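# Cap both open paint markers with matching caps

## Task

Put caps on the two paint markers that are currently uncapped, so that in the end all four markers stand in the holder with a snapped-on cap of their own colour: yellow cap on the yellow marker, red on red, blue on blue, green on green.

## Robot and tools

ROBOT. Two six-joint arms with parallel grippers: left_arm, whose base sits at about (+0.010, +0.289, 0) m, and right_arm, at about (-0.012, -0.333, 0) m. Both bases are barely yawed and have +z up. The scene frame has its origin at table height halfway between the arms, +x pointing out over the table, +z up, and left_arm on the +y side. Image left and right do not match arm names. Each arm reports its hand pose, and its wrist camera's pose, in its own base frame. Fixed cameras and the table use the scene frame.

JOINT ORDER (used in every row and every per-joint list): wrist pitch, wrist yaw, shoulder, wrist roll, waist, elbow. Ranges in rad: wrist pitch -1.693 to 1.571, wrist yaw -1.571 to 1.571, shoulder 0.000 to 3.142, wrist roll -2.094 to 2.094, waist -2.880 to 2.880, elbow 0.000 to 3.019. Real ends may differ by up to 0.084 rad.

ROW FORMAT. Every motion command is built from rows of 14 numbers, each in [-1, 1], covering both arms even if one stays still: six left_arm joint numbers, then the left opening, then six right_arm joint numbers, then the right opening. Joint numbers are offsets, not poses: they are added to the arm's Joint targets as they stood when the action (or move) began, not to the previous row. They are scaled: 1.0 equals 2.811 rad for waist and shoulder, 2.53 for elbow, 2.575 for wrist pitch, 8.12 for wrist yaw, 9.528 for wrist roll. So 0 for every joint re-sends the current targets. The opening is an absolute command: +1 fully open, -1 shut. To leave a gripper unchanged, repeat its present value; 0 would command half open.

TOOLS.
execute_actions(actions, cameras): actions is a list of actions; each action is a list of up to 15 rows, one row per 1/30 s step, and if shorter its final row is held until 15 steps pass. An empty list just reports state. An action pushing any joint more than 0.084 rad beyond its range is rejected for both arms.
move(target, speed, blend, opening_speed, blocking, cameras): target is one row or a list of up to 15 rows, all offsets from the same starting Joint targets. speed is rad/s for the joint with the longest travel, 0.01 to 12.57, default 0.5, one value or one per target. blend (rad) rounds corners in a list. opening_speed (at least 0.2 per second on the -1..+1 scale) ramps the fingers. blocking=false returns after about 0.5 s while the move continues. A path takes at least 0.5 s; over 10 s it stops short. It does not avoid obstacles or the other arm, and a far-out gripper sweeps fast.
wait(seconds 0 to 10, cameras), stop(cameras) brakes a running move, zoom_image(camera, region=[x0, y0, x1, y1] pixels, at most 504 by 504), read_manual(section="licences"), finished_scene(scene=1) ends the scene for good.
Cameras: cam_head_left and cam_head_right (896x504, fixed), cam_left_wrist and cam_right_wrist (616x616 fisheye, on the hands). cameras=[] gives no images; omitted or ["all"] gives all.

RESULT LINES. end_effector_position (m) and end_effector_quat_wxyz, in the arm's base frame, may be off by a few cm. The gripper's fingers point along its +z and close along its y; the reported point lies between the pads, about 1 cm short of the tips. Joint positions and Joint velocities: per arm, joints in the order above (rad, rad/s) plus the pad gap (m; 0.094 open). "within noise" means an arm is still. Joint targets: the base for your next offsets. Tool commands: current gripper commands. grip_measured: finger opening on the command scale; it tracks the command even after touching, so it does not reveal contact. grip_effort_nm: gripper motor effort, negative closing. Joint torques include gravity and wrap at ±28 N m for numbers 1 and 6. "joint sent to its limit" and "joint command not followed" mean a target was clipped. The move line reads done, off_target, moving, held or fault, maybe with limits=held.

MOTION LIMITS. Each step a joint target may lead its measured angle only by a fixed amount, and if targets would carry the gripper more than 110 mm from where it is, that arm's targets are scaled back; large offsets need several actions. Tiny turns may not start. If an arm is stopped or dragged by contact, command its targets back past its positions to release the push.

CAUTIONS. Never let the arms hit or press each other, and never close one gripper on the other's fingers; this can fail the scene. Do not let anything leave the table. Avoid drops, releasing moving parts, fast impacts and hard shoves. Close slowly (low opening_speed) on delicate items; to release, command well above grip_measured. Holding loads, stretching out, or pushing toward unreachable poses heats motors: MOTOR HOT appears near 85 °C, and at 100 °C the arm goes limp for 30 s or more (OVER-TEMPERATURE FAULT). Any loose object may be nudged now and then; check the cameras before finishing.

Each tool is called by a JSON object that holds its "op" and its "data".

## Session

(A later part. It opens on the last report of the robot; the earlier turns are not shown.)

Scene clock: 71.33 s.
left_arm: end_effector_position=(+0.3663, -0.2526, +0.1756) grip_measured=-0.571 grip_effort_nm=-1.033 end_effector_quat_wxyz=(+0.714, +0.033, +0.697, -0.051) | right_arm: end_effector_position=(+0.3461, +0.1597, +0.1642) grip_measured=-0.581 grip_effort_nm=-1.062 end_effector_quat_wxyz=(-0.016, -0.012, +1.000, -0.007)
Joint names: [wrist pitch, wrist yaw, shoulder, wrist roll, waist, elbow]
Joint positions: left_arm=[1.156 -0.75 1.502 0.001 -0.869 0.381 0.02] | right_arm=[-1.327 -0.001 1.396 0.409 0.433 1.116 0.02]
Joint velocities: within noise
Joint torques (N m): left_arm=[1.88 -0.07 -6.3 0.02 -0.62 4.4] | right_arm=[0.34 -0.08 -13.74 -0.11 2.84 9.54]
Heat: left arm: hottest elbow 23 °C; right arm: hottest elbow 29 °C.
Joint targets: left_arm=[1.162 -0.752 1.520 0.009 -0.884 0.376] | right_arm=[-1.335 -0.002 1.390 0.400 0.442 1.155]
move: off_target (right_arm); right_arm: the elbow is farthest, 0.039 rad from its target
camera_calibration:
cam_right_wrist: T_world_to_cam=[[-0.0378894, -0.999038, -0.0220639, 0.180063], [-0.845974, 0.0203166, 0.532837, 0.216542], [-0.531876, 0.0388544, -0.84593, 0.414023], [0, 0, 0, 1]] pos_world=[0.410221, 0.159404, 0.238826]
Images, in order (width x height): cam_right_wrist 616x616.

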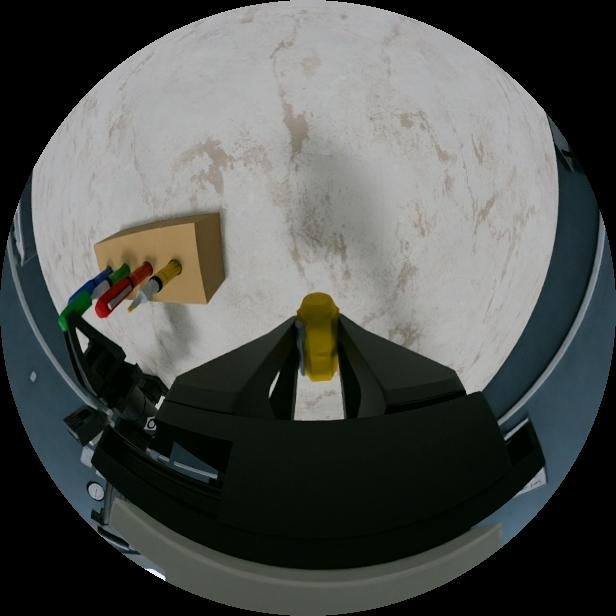

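Excellent view. Zoom in.

{"op": "zoom_image", "data": {"camera": "cam_right_wrist", "region": [45, 235, 145, 335]}}

{"op": "zoom_image", "data": {"camera": "cam_right_wrist", "region": [50, 250, 110, 310]}}

Scaled by 5.040 from the camera's 616x616 image, which has a finer 880x880 frame.

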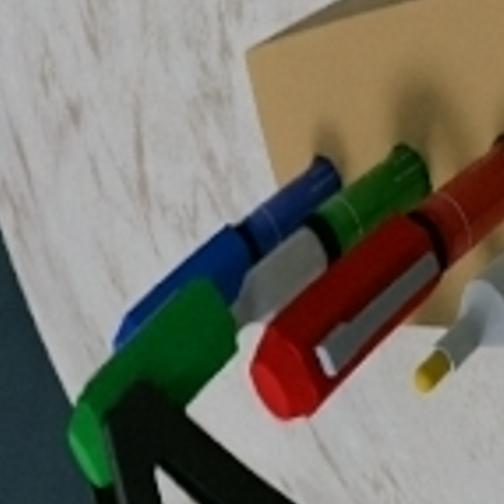

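Scaled by 8.400 from the camera's 616x616 image, which has a finer 880x880 frame.

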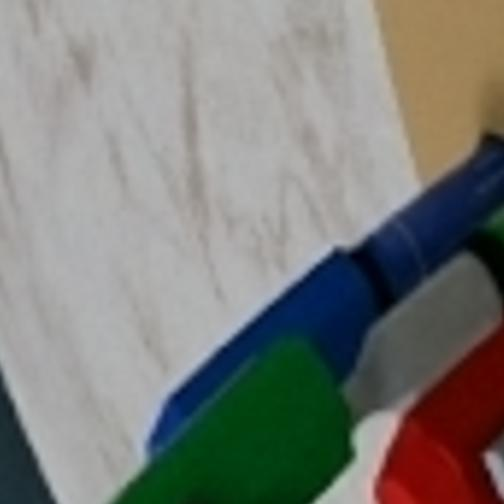

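{"op": "zoom_image", "data": {"camera": "cam_right_wrist", "region": [66, 276, 116, 326]}}

Scaled by 10.080 from the camera's 616x616 image, which has a finer 880x880 frame.

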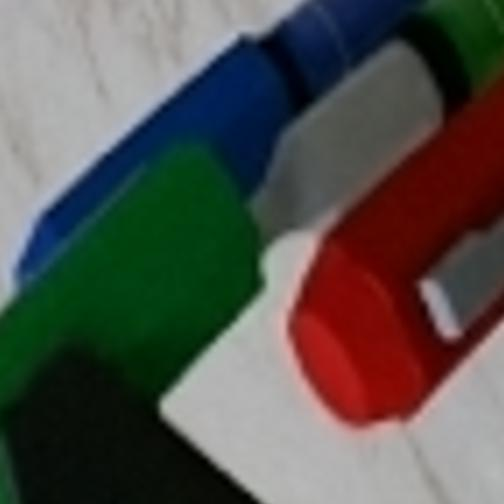

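{"op": "move", "data": {"target": [[-0.04198, 0.0015, -0.03415, 0, 0.005, 0.00482, -0.72, 0, 0, 0, 0, 0, 0, -0.72], [-0.02291, -0.00032, -0.01885, 0, -0.00107, 0.00221, -0.72, 0, 0, 0, 0, 0, 0, -0.72]], "speed": [0.2, 0.12], "cameras": ["cam_right_wrist", "cam_left_wrist"]}}

{"op": "zoom_image", "data": {"camera": "cam_right_wrist", "region": [66, 276, 116, 326]}}

{"op": "zoom_image", "data": {"camera": "cam_left_wrist", "region": [290, 350, 360, 420]}}

{"op": "zoom_image", "data": {"camera": "cam_right_wrist", "region": [45, 235, 145, 335]}}

Scene clock: 74.27 s.
left_arm: end_effector_position=(+0.3645, -0.2522, +0.1774) grip_measured=-0.571 grip_effort_nm=-1.033 end_effector_quat_wxyz=(+0.706, +0.042, +0.705, -0.043) | right_arm: end_effector_position=(+0.3461, +0.1597, +0.1642) grip_measured=-0.581 grip_effort_nm=-1.053 end_effector_quat_wxyz=(-0.016, -0.013, +1.000, -0.007)
Joint names: [wrist pitch, wrist yaw, shoulder, wrist roll, waist, elbow]
Joint positions: left_arm=[1.084 -0.752 1.463 0.001 -0.872 0.381 0.02] | right_arm=[-1.327 -0.001 1.396 0.408 0.433 1.116 0.02]
Joint velocities: within noise
Joint torques (N m): left_arm=[2.33 -0.13 -7 0.02 -0.62 5.14] | right_arm=[0.35 -0.08 -13.8 -0.1 2.84 9.52]
Heat: left arm: hottest elbow 23 °C; right arm: hottest elbow 29 °C.
Joint targets: left_arm=[1.103 -0.755 1.467 0.009 -0.887 0.381] | right_arm=[-1.335 -0.002 1.390 0.400 0.442 1.155]
move: off_target (right_arm); right_arm: the elbow is farthest, 0.039 rad from its target
camera_calibration:
cam_left_wrist: T_world_to_cam=[[-0.0556133, -0.99582, -0.0724517, -0.209846], [-0.487787, 0.0904128, -0.868268, 0.370034], [0.871189, -0.0129462, -0.490776, -0.132213], [0, 0, 0, 1]] pos_world=[0.28401, -0.244136, 0.241198]
cam_right_wrist: T_world_to_cam=[[-0.0370857, -0.999068, -0.0221002, 0.179746], [-0.846007, 0.0196178, 0.532811, 0.216674], [-0.53188, 0.0384566, -0.845946, 0.414092], [0, 0, 0, 1]] pos_world=[0.410221, 0.159403, 0.238826]
Images, in order (width x height): cam_left_wrist 616x616, cam_right_wrist 616x616.

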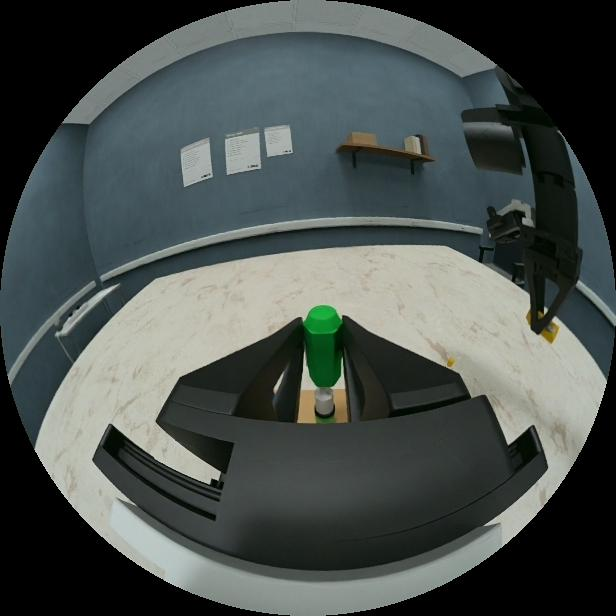

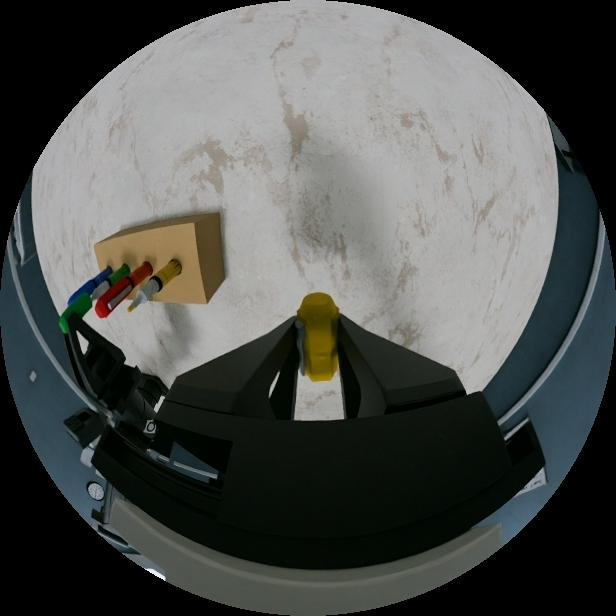

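Scaled by 10.080 from the camera's 616x616 image, which has a finer 880x880 frame.

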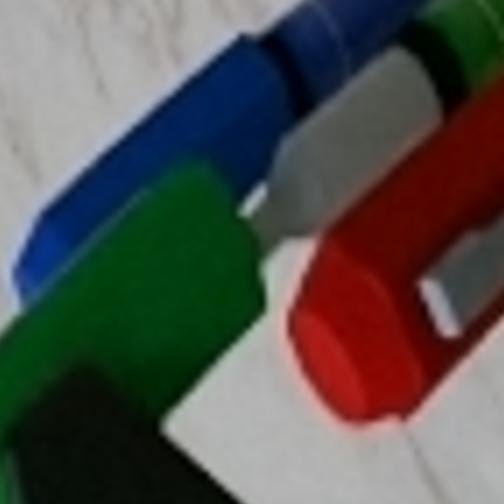

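Scaled by 7.200 from the camera's 616x616 image, which has a finer 880x880 frame.

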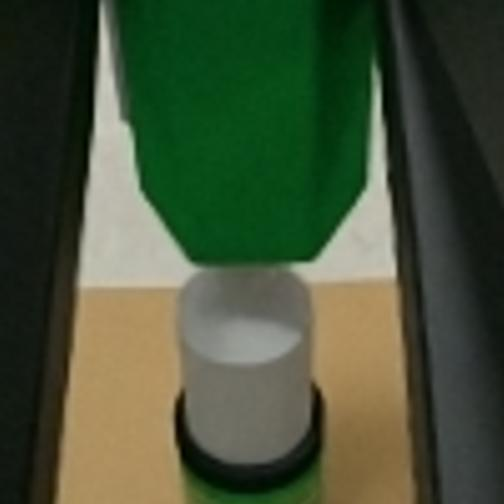

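Scaled by 5.040 from the camera's 616x616 image, which has a finer 880x880 frame.

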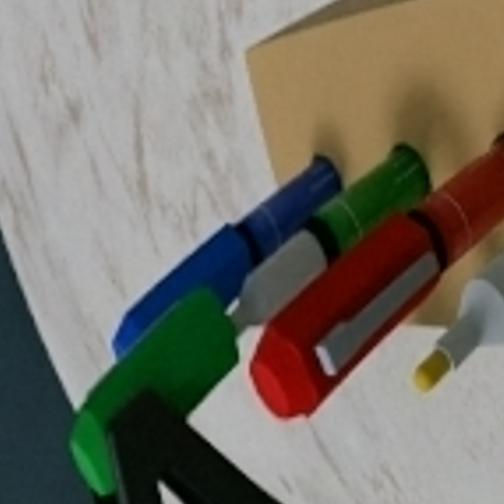

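{"op": "move", "data": {"target": [[-0.01903, 0.00062, -0.01743, 0, 0.00427, 0.00055, -0.72, 0, 0, 0, 0, 0, 0, -0.72], [0.0003, -0.00062, -0.00213, 0, -0.00178, -0.00281, -0.72, 0, 0, 0, 0, 0, 0, -0.72]], "speed": [0.2, 0.12], "cameras": ["cam_right_wrist", "cam_left_wrist"]}}

{"op": "zoom_image", "data": {"camera": "cam_right_wrist", "region": [66, 276, 116, 326]}}

{"op": "zoom_image", "data": {"camera": "cam_left_wrist", "region": [290, 350, 360, 420]}}

Scene clock: 77.73 s.
left_arm: end_effector_position=(+0.3612, -0.2508, +0.1767) grip_measured=-0.571 grip_effort_nm=-1.028 end_effector_quat_wxyz=(+0.706, +0.043, +0.706, -0.042) | right_arm: end_effector_position=(+0.3461, +0.1597, +0.1642) grip_measured=-0.581 grip_effort_nm=-1.062 end_effector_quat_wxyz=(-0.016, -0.013, +1.000, -0.007)
Joint names: [wrist pitch, wrist yaw, shoulder, wrist roll, waist, elbow]
Joint positions: left_arm=[1.085 -0.757 1.456 0.001 -0.878 0.372 0.02] | right_arm=[-1.327 -0.001 1.396 0.408 0.433 1.116 0.02]
Joint velocities: within noise
Joint torques (N m): left_arm=[2.32 -0.13 -6.83 0.02 -0.67 5.24] | right_arm=[0.34 -0.08 -13.74 -0.11 2.9 9.51]
Heat: left arm: hottest elbow 23 °C; right arm: hottest elbow 29 °C.
Joint targets: left_arm=[1.104 -0.760 1.461 0.009 -0.892 0.374] | right_arm=[-1.335 -0.002 1.390 0.400 0.442 1.155]
move: off_target (right_arm); right_arm: the elbow is farthest, 0.039 rad from its target
camera_calibration:
cam_left_wrist: T_world_to_cam=[[-0.0560516, -0.995697, -0.0737945, -0.208191], [-0.488832, 0.0918141, -0.867533, 0.368372], [0.870575, -0.0125535, -0.491875, -0.129121], [0, 0, 0, 1]] pos_world=[0.280812, -0.242738, 0.2407]
cam_right_wrist: T_world_to_cam=[[-0.0370857, -0.999068, -0.0221002, 0.179746], [-0.846007, 0.0196178, 0.532811, 0.216674], [-0.53188, 0.0384566, -0.845946, 0.414092], [0, 0, 0, 1]] pos_world=[0.410221, 0.159403, 0.238826]
Images, in order (width x height): cam_left_wrist 616x616, cam_right_wrist 616x616.

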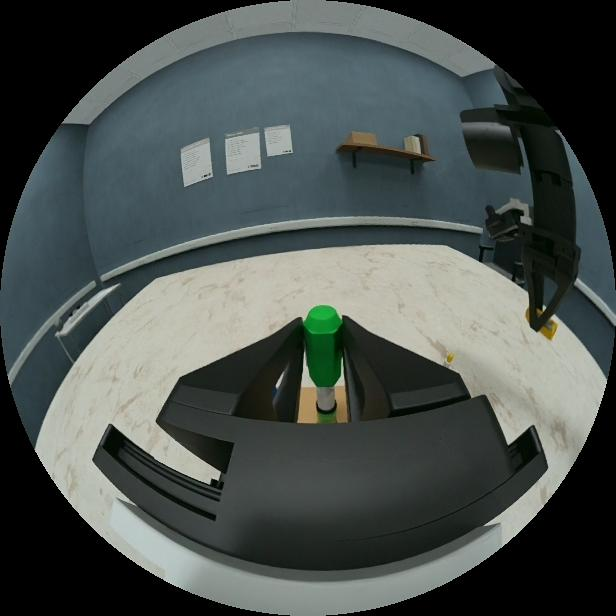

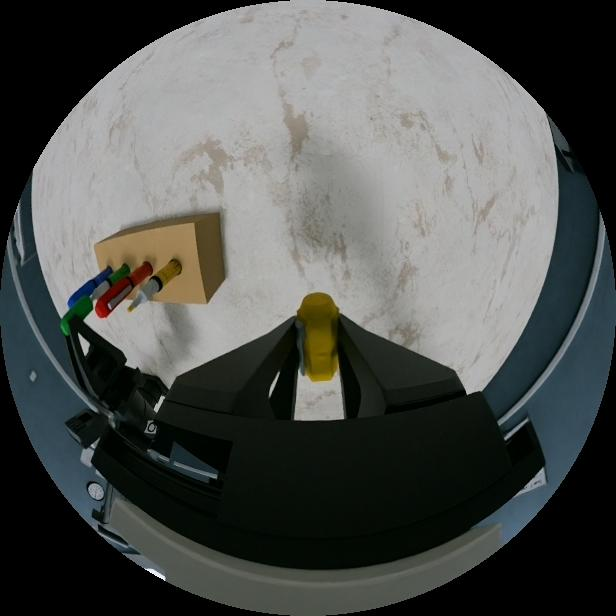

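Scaled by 10.080 from the camera's 616x616 image, which has a finer 880x880 frame.

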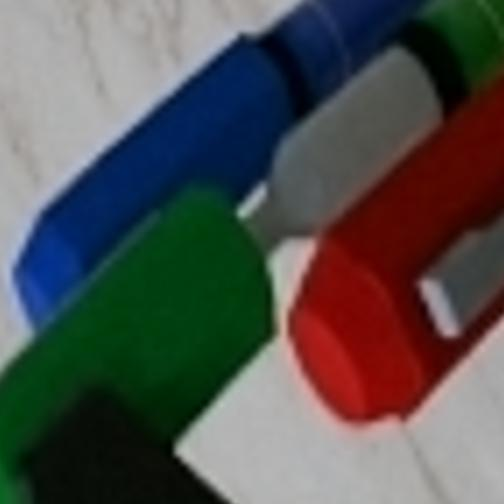

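Scaled by 7.200 from the camera's 616x616 image, which has a finer 880x880 frame.

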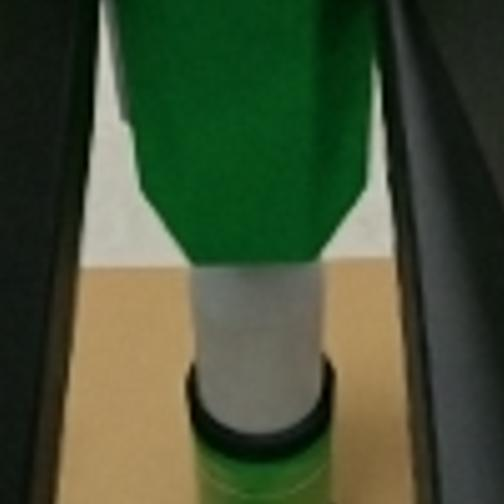

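{"op": "move", "data": {"target": [0.05262, 0, 0.04376, 0, 0, -0.00451, -0.72, 0, 0, 0, 0, 0, 0, -0.72], "speed": 0.1, "cameras": ["cam_right_wrist", "cam_left_wrist"]}}

{"op": "zoom_image", "data": {"camera": "cam_right_wrist", "region": [66, 266, 126, 326]}}

{"op": "zoom_image", "data": {"camera": "cam_left_wrist", "region": [290, 350, 360, 420]}}

Scene clock: 80.13 s.
left_arm: end_effector_position=(+0.3616, -0.2512, +0.1509) grip_measured=-0.571 grip_effort_nm=-1.033 end_effector_quat_wxyz=(+0.707, +0.042, +0.705, -0.043) | right_arm: end_effector_position=(+0.3461, +0.1597, +0.1642) grip_measured=-0.581 grip_effort_nm=-1.062 end_effector_quat_wxyz=(-0.016, -0.013, +1.000, -0.007)
Joint names: [wrist pitch, wrist yaw, shoulder, wrist roll, waist, elbow]
Joint positions: left_arm=[1.22 -0.757 1.579 0.001 -0.878 0.362 0.02] | right_arm=[-1.327 -0.001 1.396 0.408 0.433 1.116 0.02]
Joint velocities: within noise
Joint torques (N m): left_arm=[2.35 -0.12 -7.41 0.02 -0.62 4.18] | right_arm=[0.32 -0.08 -13.8 -0.11 2.9 9.5]
Heat: left arm: hottest elbow 23 °C; right arm: hottest elbow 29 °C.
Joint targets: left_arm=[1.240 -0.760 1.584 0.009 -0.892 0.363] | right_arm=[-1.335 -0.002 1.390 0.400 0.442 1.155]
move: off_target (right_arm); right_arm: the elbow is farthest, 0.039 rad from its target
camera_calibration:
cam_left_wrist: T_world_to_cam=[[-0.0554759, -0.995905, -0.0713899, -0.211124], [-0.486907, 0.089406, -0.868866, 0.345097], [0.871691, -0.0134409, -0.489872, -0.143046], [0, 0, 0, 1]] pos_world=[0.281009, -0.243035, 0.214697]
cam_right_wrist: T_world_to_cam=[[-0.0370857, -0.999068, -0.0221002, 0.179746], [-0.846007, 0.0196178, 0.532811, 0.216674], [-0.53188, 0.0384566, -0.845946, 0.414092], [0, 0, 0, 1]] pos_world=[0.410221, 0.159403, 0.238826]
Images, in order (width x height): cam_left_wrist 616x616, cam_right_wrist 616x616.

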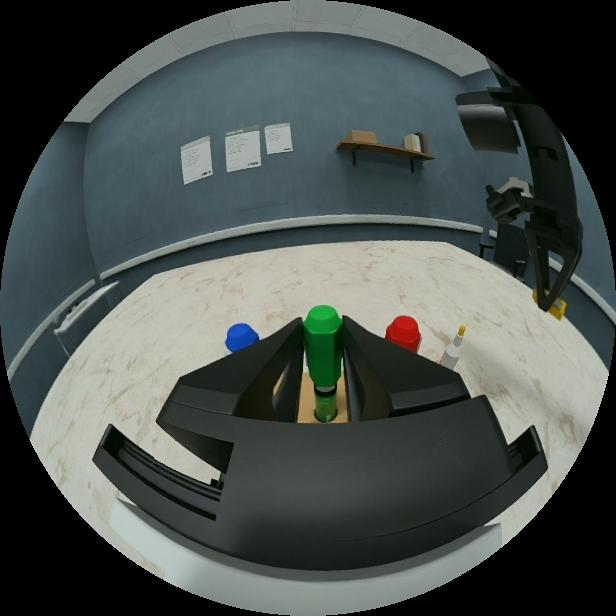

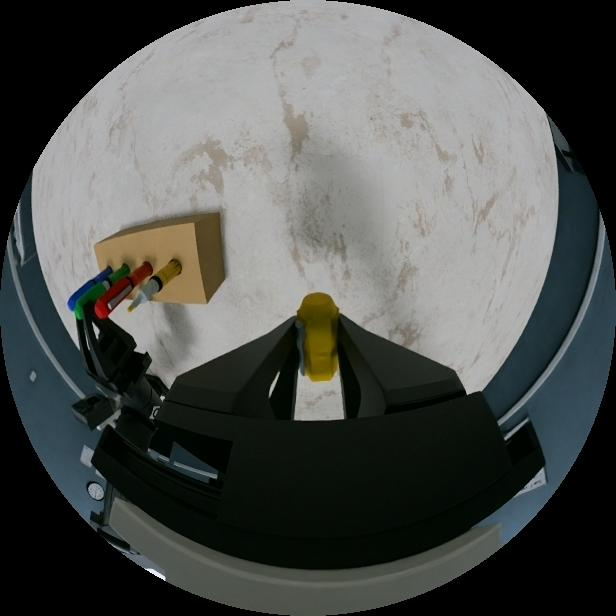

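Scaled by 8.400 from the camera's 616x616 image, which has a finer 880x880 frame.

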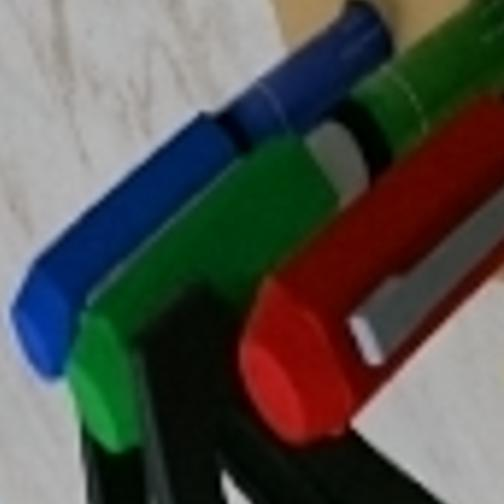

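Scaled by 7.200 from the camera's 616x616 image, which has a finer 880x880 frame.

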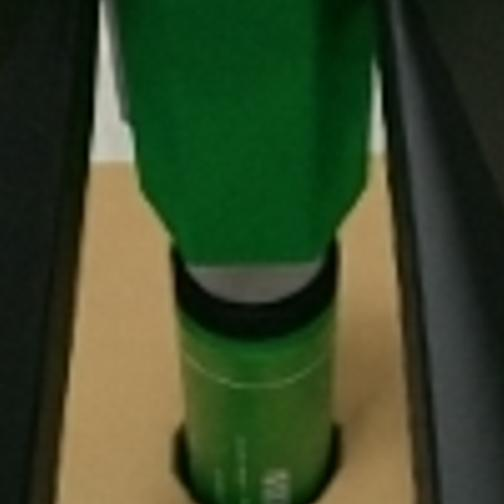

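{"op": "move", "data": {"target": [[0.01146, 0, 0.01032, 0, 0, -0.00079, -0.72, 0, 0, 0, 0, 0, 0, -0.72], [-0.00524, 0, 0.02917, 0, 0, -0.01344, -0.72, 0, 0, 0, 0, 0, 0, -0.72]], "speed": [0.1, 0.12], "cameras": ["cam_right_wrist", "cam_left_wrist"]}}

{"op": "zoom_image", "data": {"camera": "cam_right_wrist", "region": [66, 266, 126, 326]}}

{"op": "zoom_image", "data": {"camera": "cam_left_wrist", "region": [290, 350, 360, 420]}}

Scene clock: 82.23 s.
left_arm: end_effector_position=(+0.3600, -0.2494, +0.1391) grip_measured=-0.571 grip_effort_nm=-1.033 end_effector_quat_wxyz=(+0.704, +0.045, +0.708, -0.040) | right_arm: end_effector_position=(+0.3461, +0.1597, +0.1642) grip_measured=-0.581 grip_effort_nm=-1.053 end_effector_quat_wxyz=(-0.016, -0.013, +1.000, -0.007)
Joint names: [wrist pitch, wrist yaw, shoulder, wrist roll, waist, elbow]
Joint positions: left_arm=[1.259 -0.758 1.621 0.001 -0.878 0.354 0.02] | right_arm=[-1.327 -0.001 1.396 0.408 0.433 1.116 0.02]
Joint velocities: within noise
Joint torques (N m): left_arm=[0.5 -0.1 -4.78 0.02 -0.56 1.81] | right_arm=[0.32 -0.08 -13.68 -0.11 2.9 9.52]
Heat: left arm: hottest elbow 23 °C; right arm: hottest elbow 29 °C.
Joint targets: left_arm=[1.226 -0.760 1.666 0.009 -0.892 0.329] | right_arm=[-1.335 -0.002 1.390 0.400 0.442 1.155]
move: off_target (left_arm, right_arm); left_arm: the shoulder is farthest, 0.045 rad from its target; right_arm: the elbow is farthest, 0.039 rad from its target
camera_calibration:
cam_left_wrist: T_world_to_cam=[[-0.0560523, -0.995221, -0.0799585, -0.208726], [-0.493533, 0.0972345, -0.864275, 0.337552], [0.867919, -0.00898246, -0.496624, -0.14405], [0, 0, 0, 1]] pos_world=[0.279917, -0.241844, 0.203509]
cam_right_wrist: T_world_to_cam=[[-0.0370857, -0.999068, -0.0221002, 0.179746], [-0.846007, 0.0196178, 0.532811, 0.216674], [-0.53188, 0.0384566, -0.845946, 0.414092], [0, 0, 0, 1]] pos_world=[0.410221, 0.159403, 0.238826]
Images, in order (width x height): cam_left_wrist 616x616, cam_right_wrist 616x616.

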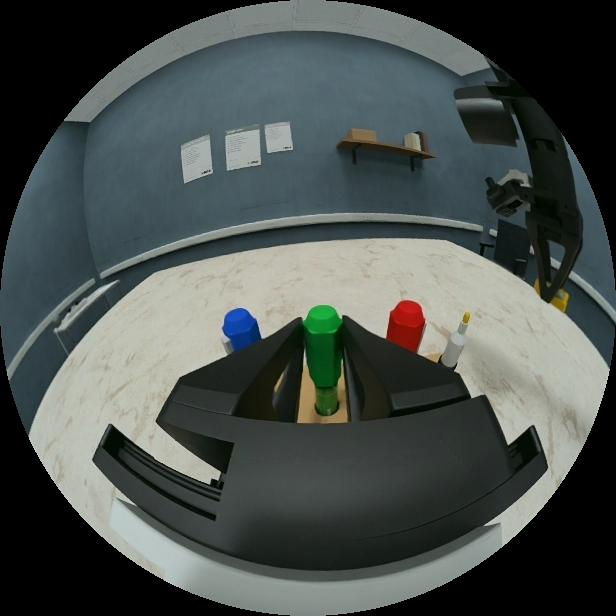

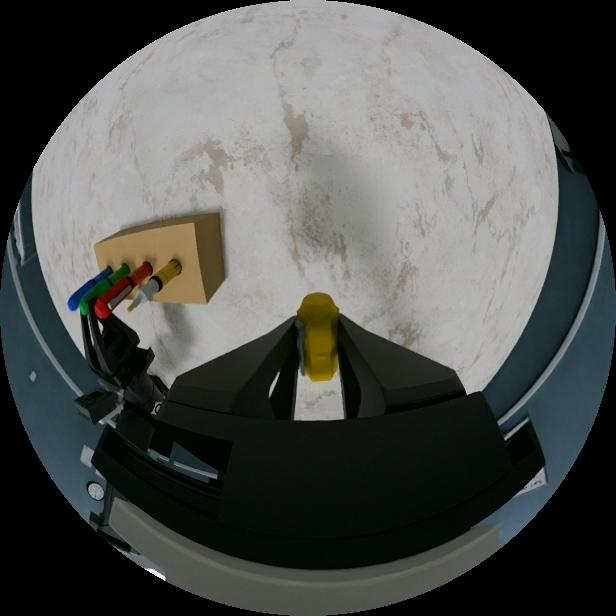

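Scaled by 8.400 from the camera's 616x616 image, which has a finer 880x880 frame.

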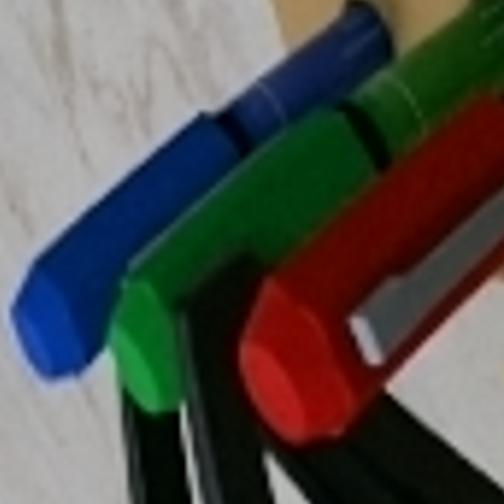

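Scaled by 7.200 from the camera's 616x616 image, which has a finer 880x880 frame.

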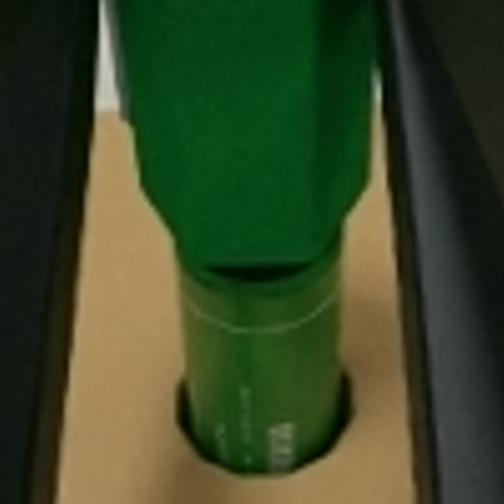

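{"op": "wait", "data": {"seconds": 0, "cameras": ["cam_head_left", "cam_head_right", "cam_right_wrist"]}}

{"op": "zoom_image", "data": {"camera": "cam_head_left", "region": [380, 240, 460, 300]}}

{"op": "zoom_image", "data": {"camera": "cam_head_right", "region": [380, 240, 460, 300]}}

{"op": "zoom_image", "data": {"camera": "cam_right_wrist", "region": [90, 250, 140, 300]}}

Scene clock: 82.60 s.
left_arm: end_effector_position=(+0.3600, -0.2494, +0.1391) grip_measured=-0.571 grip_effort_nm=-1.033 end_effector_quat_wxyz=(+0.704, +0.045, +0.708, -0.040) | right_arm: end_effector_position=(+0.3461, +0.1597, +0.1642) grip_measured=-0.581 grip_effort_nm=-1.057 end_effector_quat_wxyz=(-0.016, -0.013, +1.000, -0.007)
Joint names: [wrist pitch, wrist yaw, shoulder, wrist roll, waist, elbow]
Joint positions: left_arm=[1.259 -0.758 1.621 0.001 -0.878 0.354 0.02] | right_arm=[-1.327 -0.001 1.396 0.408 0.433 1.116 0.02]
Joint velocities: within noise
Joint torques (N m): left_arm=[0.49 -0.11 -4.78 0.02 -0.62 1.78] | right_arm=[0.32 -0.08 -13.74 -0.11 2.9 9.52]
Heat: left arm: hottest elbow 23 °C; right arm: hottest elbow 29 °C.
Joint targets: left_arm=[1.226 -0.760 1.666 0.009 -0.892 0.329] | right_arm=[-1.335 -0.002 1.390 0.400 0.442 1.155]
Tool commands: left_gripper/opening=-0.72 right_gripper/opening=-0.72
camera_calibration:
cam_right_wrist: T_world_to_cam=[[-0.0370857, -0.999068, -0.0221002, 0.179746], [-0.846007, 0.0196178, 0.532811, 0.216674], [-0.53188, 0.0384566, -0.845946, 0.414092], [0, 0, 0, 1]] pos_world=[0.410221, 0.159403, 0.238826]
Images, in order (width x height): cam_head_left 896x504, cam_head_right 896x504, cam_right_wrist 616x616.

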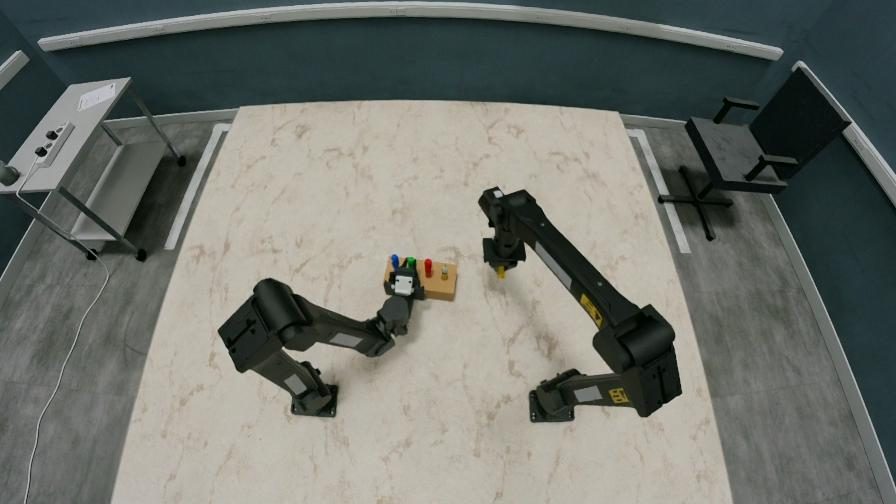

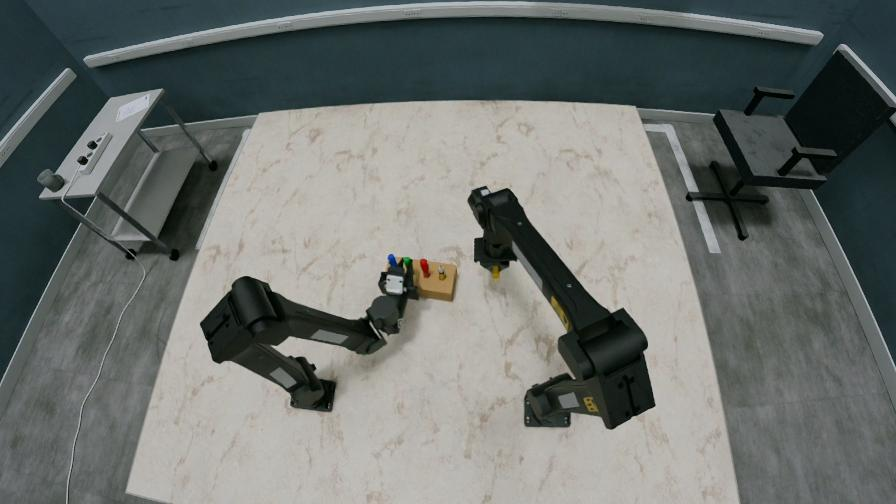

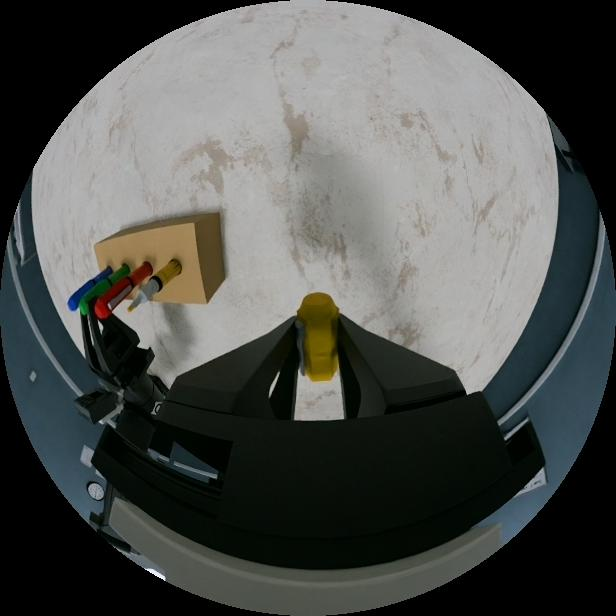

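Scaled by 6.300 from the camera's 896x504 image, which has a finer 1280x720 frame.

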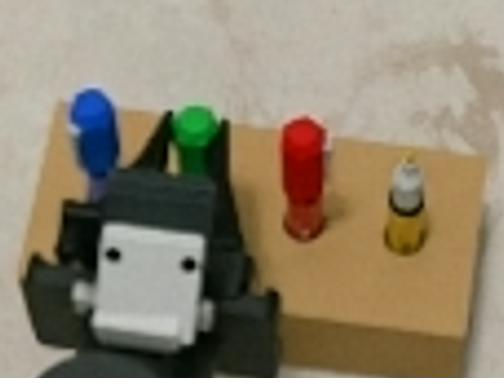

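Scaled by 6.300 from the camera's 896x504 image, which has a finer 1280x720 frame.

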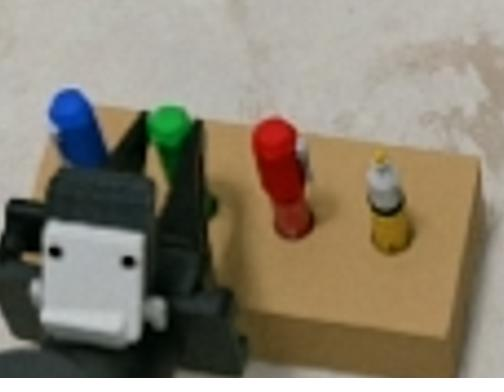

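Scaled by 10.080 from the camera's 616x616 image, which has a finer 880x880 frame.

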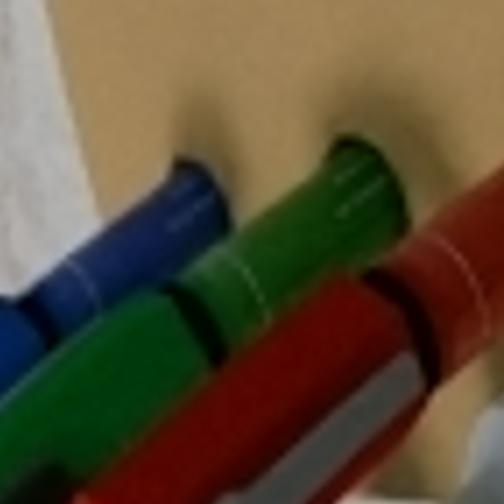

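{"op": "move", "data": {"target": [-0.01044, 0, 0.01172, 0, 0, -0.008, -0.72, 0, 0, 0, 0, 0, 0, -0.72], "speed": 0.1, "cameras": ["cam_left_wrist", "cam_right_wrist"]}}

{"op": "zoom_image", "data": {"camera": "cam_right_wrist", "region": [90, 250, 140, 300]}}

{"op": "zoom_image", "data": {"camera": "cam_left_wrist", "region": [290, 350, 360, 420]}}

Scene clock: 83.97 s.
left_arm: end_effector_position=(+0.3589, -0.2482, +0.1349) grip_measured=-0.571 grip_effort_nm=-1.028 end_effector_quat_wxyz=(+0.701, +0.048, +0.711, -0.037) | right_arm: end_effector_position=(+0.3461, +0.1597, +0.1642) grip_measured=-0.581 grip_effort_nm=-1.057 end_effector_quat_wxyz=(-0.016, -0.013, +1.000, -0.007)
Joint names: [wrist pitch, wrist yaw, shoulder, wrist roll, waist, elbow]
Joint positions: left_arm=[1.259 -0.758 1.627 0.001 -0.878 0.349 0.02] | right_arm=[-1.327 -0.001 1.396 0.408 0.433 1.116 0.02]
Joint velocities: within noise
Joint torques (N m): left_arm=[-0.5 -0.1 -3.02 0.02 -0.62 0.54] | right_arm=[0.31 -0.07 -13.68 -0.11 2.9 9.52]
Heat: left arm: hottest waist 22 °C; right arm: hottest elbow 30 °C.
Joint targets: left_arm=[1.199 -0.760 1.699 0.009 -0.892 0.309] | right_arm=[-1.335 -0.002 1.390 0.400 0.442 1.155]
move: off_target (left_arm, right_arm); left_arm: the shoulder is farthest, 0.072 rad from its target; right_arm: the elbow is farthest, 0.039 rad from its target
camera_calibration:
cam_left_wrist: T_world_to_cam=[[-0.0567145, -0.994476, -0.0883216, -0.206313], [-0.499764, 0.104861, -0.859791, 0.336861], [0.864303, -0.00462267, -0.50295, -0.141935], [0, 0, 0, 1]] pos_world=[0.279324, -0.241153, 0.200022]
cam_right_wrist: T_world_to_cam=[[-0.0370857, -0.999068, -0.0221002, 0.179746], [-0.846007, 0.0196178, 0.532811, 0.216674], [-0.53188, 0.0384566, -0.845946, 0.414092], [0, 0, 0, 1]] pos_world=[0.410221, 0.159403, 0.238826]
Images, in order (width x height): cam_left_wrist 616x616, cam_right_wrist 616x616.

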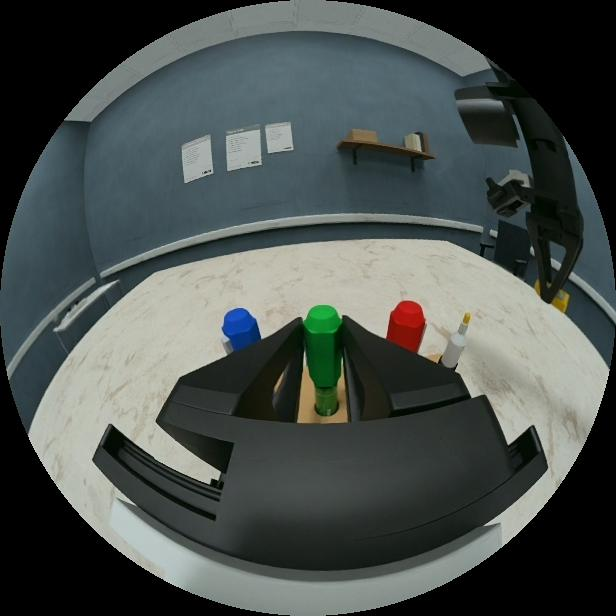

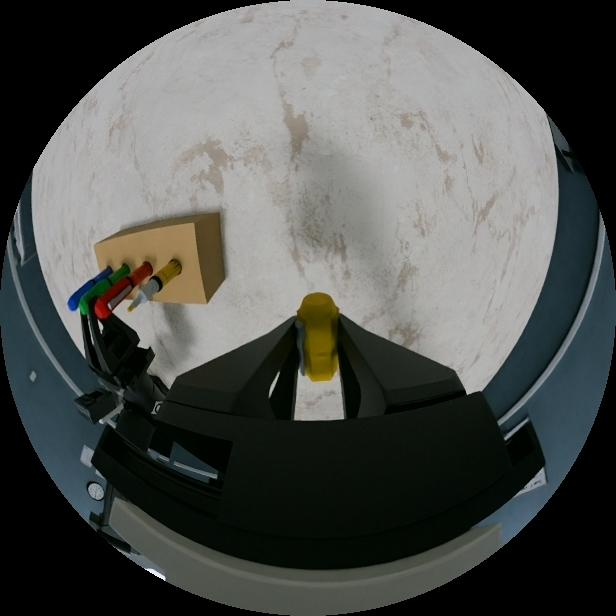

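Scaled by 10.080 from the camera's 616x616 image, which has a finer 880x880 frame.

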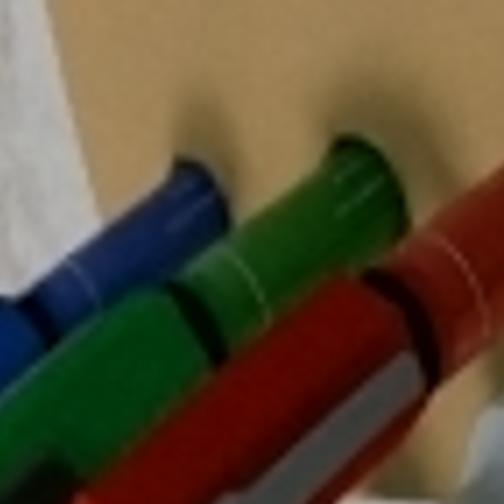

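Scaled by 7.200 from the camera's 616x616 image, which has a finer 880x880 frame.

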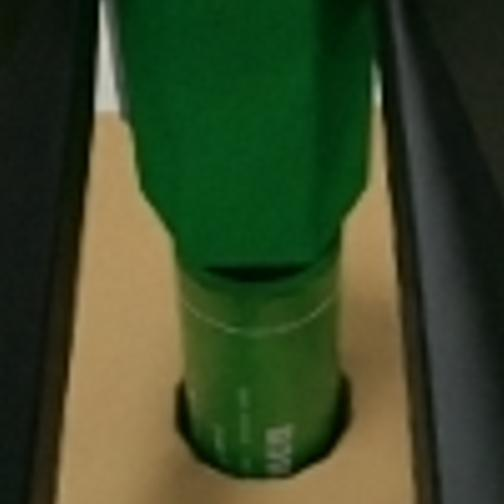

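{"op": "move", "data": {"target": [0.02835, 0, -0.04162, 0, 0, 0.02569, -0.72, 0, 0, 0, 0, 0, 0, -0.72], "speed": 0.2, "cameras": ["cam_left_wrist", "cam_right_wrist"]}}

{"op": "zoom_image", "data": {"camera": "cam_right_wrist", "region": [66, 266, 126, 326]}}

{"op": "zoom_image", "data": {"camera": "cam_left_wrist", "region": [290, 350, 360, 420]}}

Scene clock: 85.50 s.
left_arm: end_effector_position=(+0.3594, -0.2490, +0.1483) grip_measured=-0.571 grip_effort_nm=-1.033 end_effector_quat_wxyz=(+0.710, +0.039, +0.702, -0.046) | right_arm: end_effector_position=(+0.3461, +0.1597, +0.1642) grip_measured=-0.581 grip_effort_nm=-1.067 end_effector_quat_wxyz=(-0.016, -0.013, +1.000, -0.007)
Joint names: [wrist pitch, wrist yaw, shoulder, wrist roll, waist, elbow]
Joint positions: left_arm=[1.262 -0.758 1.598 0.001 -0.878 0.353 0.02] | right_arm=[-1.327 -0.001 1.396 0.408 0.433 1.116 0.02]
Joint velocities: within noise
Joint torques (N m): left_arm=[2.02 -0.09 -9 0.02 -0.56 5.55] | right_arm=[0.32 -0.08 -13.74 -0.11 2.84 9.52]
Heat: left arm: hottest waist 22 °C; right arm: hottest elbow 30 °C.
Joint targets: left_arm=[1.272 -0.760 1.582 0.009 -0.892 0.374] | right_arm=[-1.335 -0.002 1.390 0.400 0.442 1.155]
move: off_target (right_arm); right_arm: the elbow is farthest, 0.039 rad from its target
camera_calibration:
cam_left_wrist: T_world_to_cam=[[-0.0549856, -0.99655, -0.0621689, -0.21086], [-0.479932, 0.080977, -0.87356, 0.337579], [0.875581, -0.0181963, -0.482729, -0.146052], [0, 0, 0, 1]] pos_world=[0.278301, -0.240126, 0.211283]
cam_right_wrist: T_world_to_cam=[[-0.0370857, -0.999068, -0.0221002, 0.179746], [-0.846007, 0.0196178, 0.532811, 0.216674], [-0.53188, 0.0384566, -0.845946, 0.414092], [0, 0, 0, 1]] pos_world=[0.410221, 0.159403, 0.238826]
Images, in order (width x height): cam_left_wrist 616x616, cam_right_wrist 616x616.

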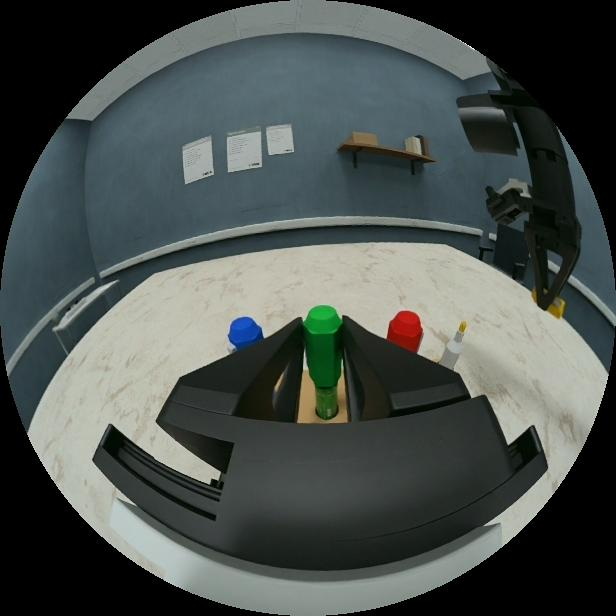

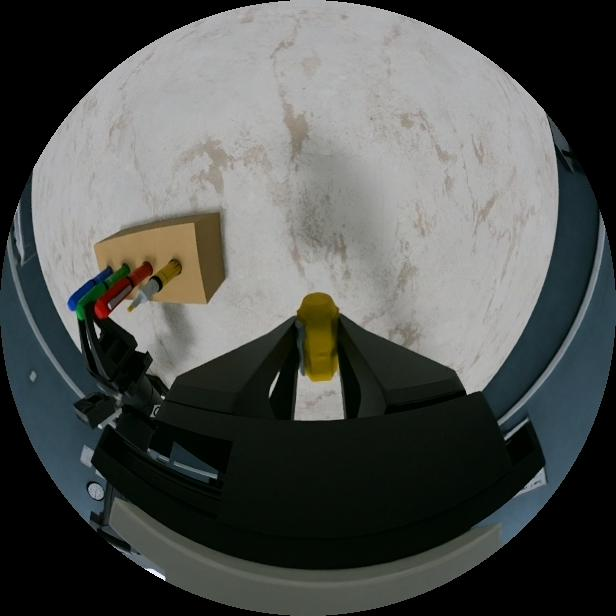

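Scaled by 8.400 from the camera's 616x616 image, which has a finer 880x880 frame.

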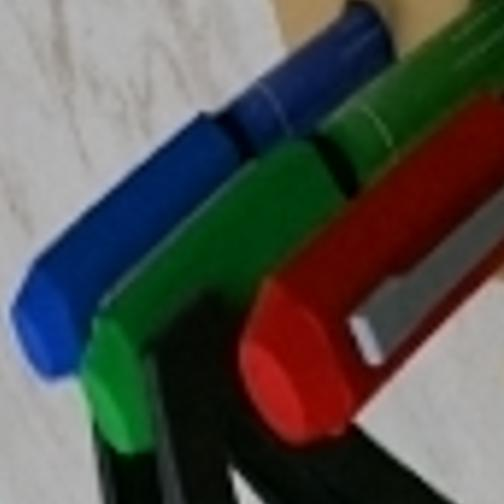

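Scaled by 7.200 from the camera's 616x616 image, which has a finer 880x880 frame.

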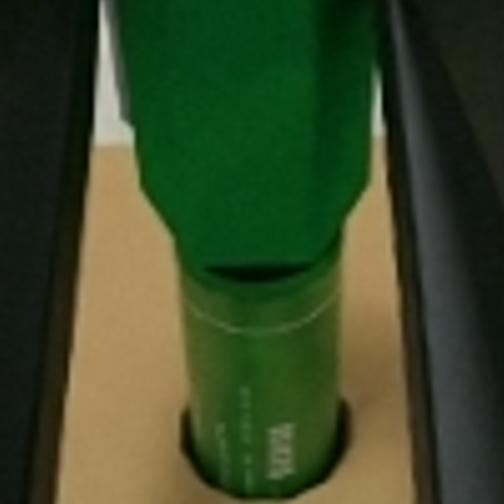

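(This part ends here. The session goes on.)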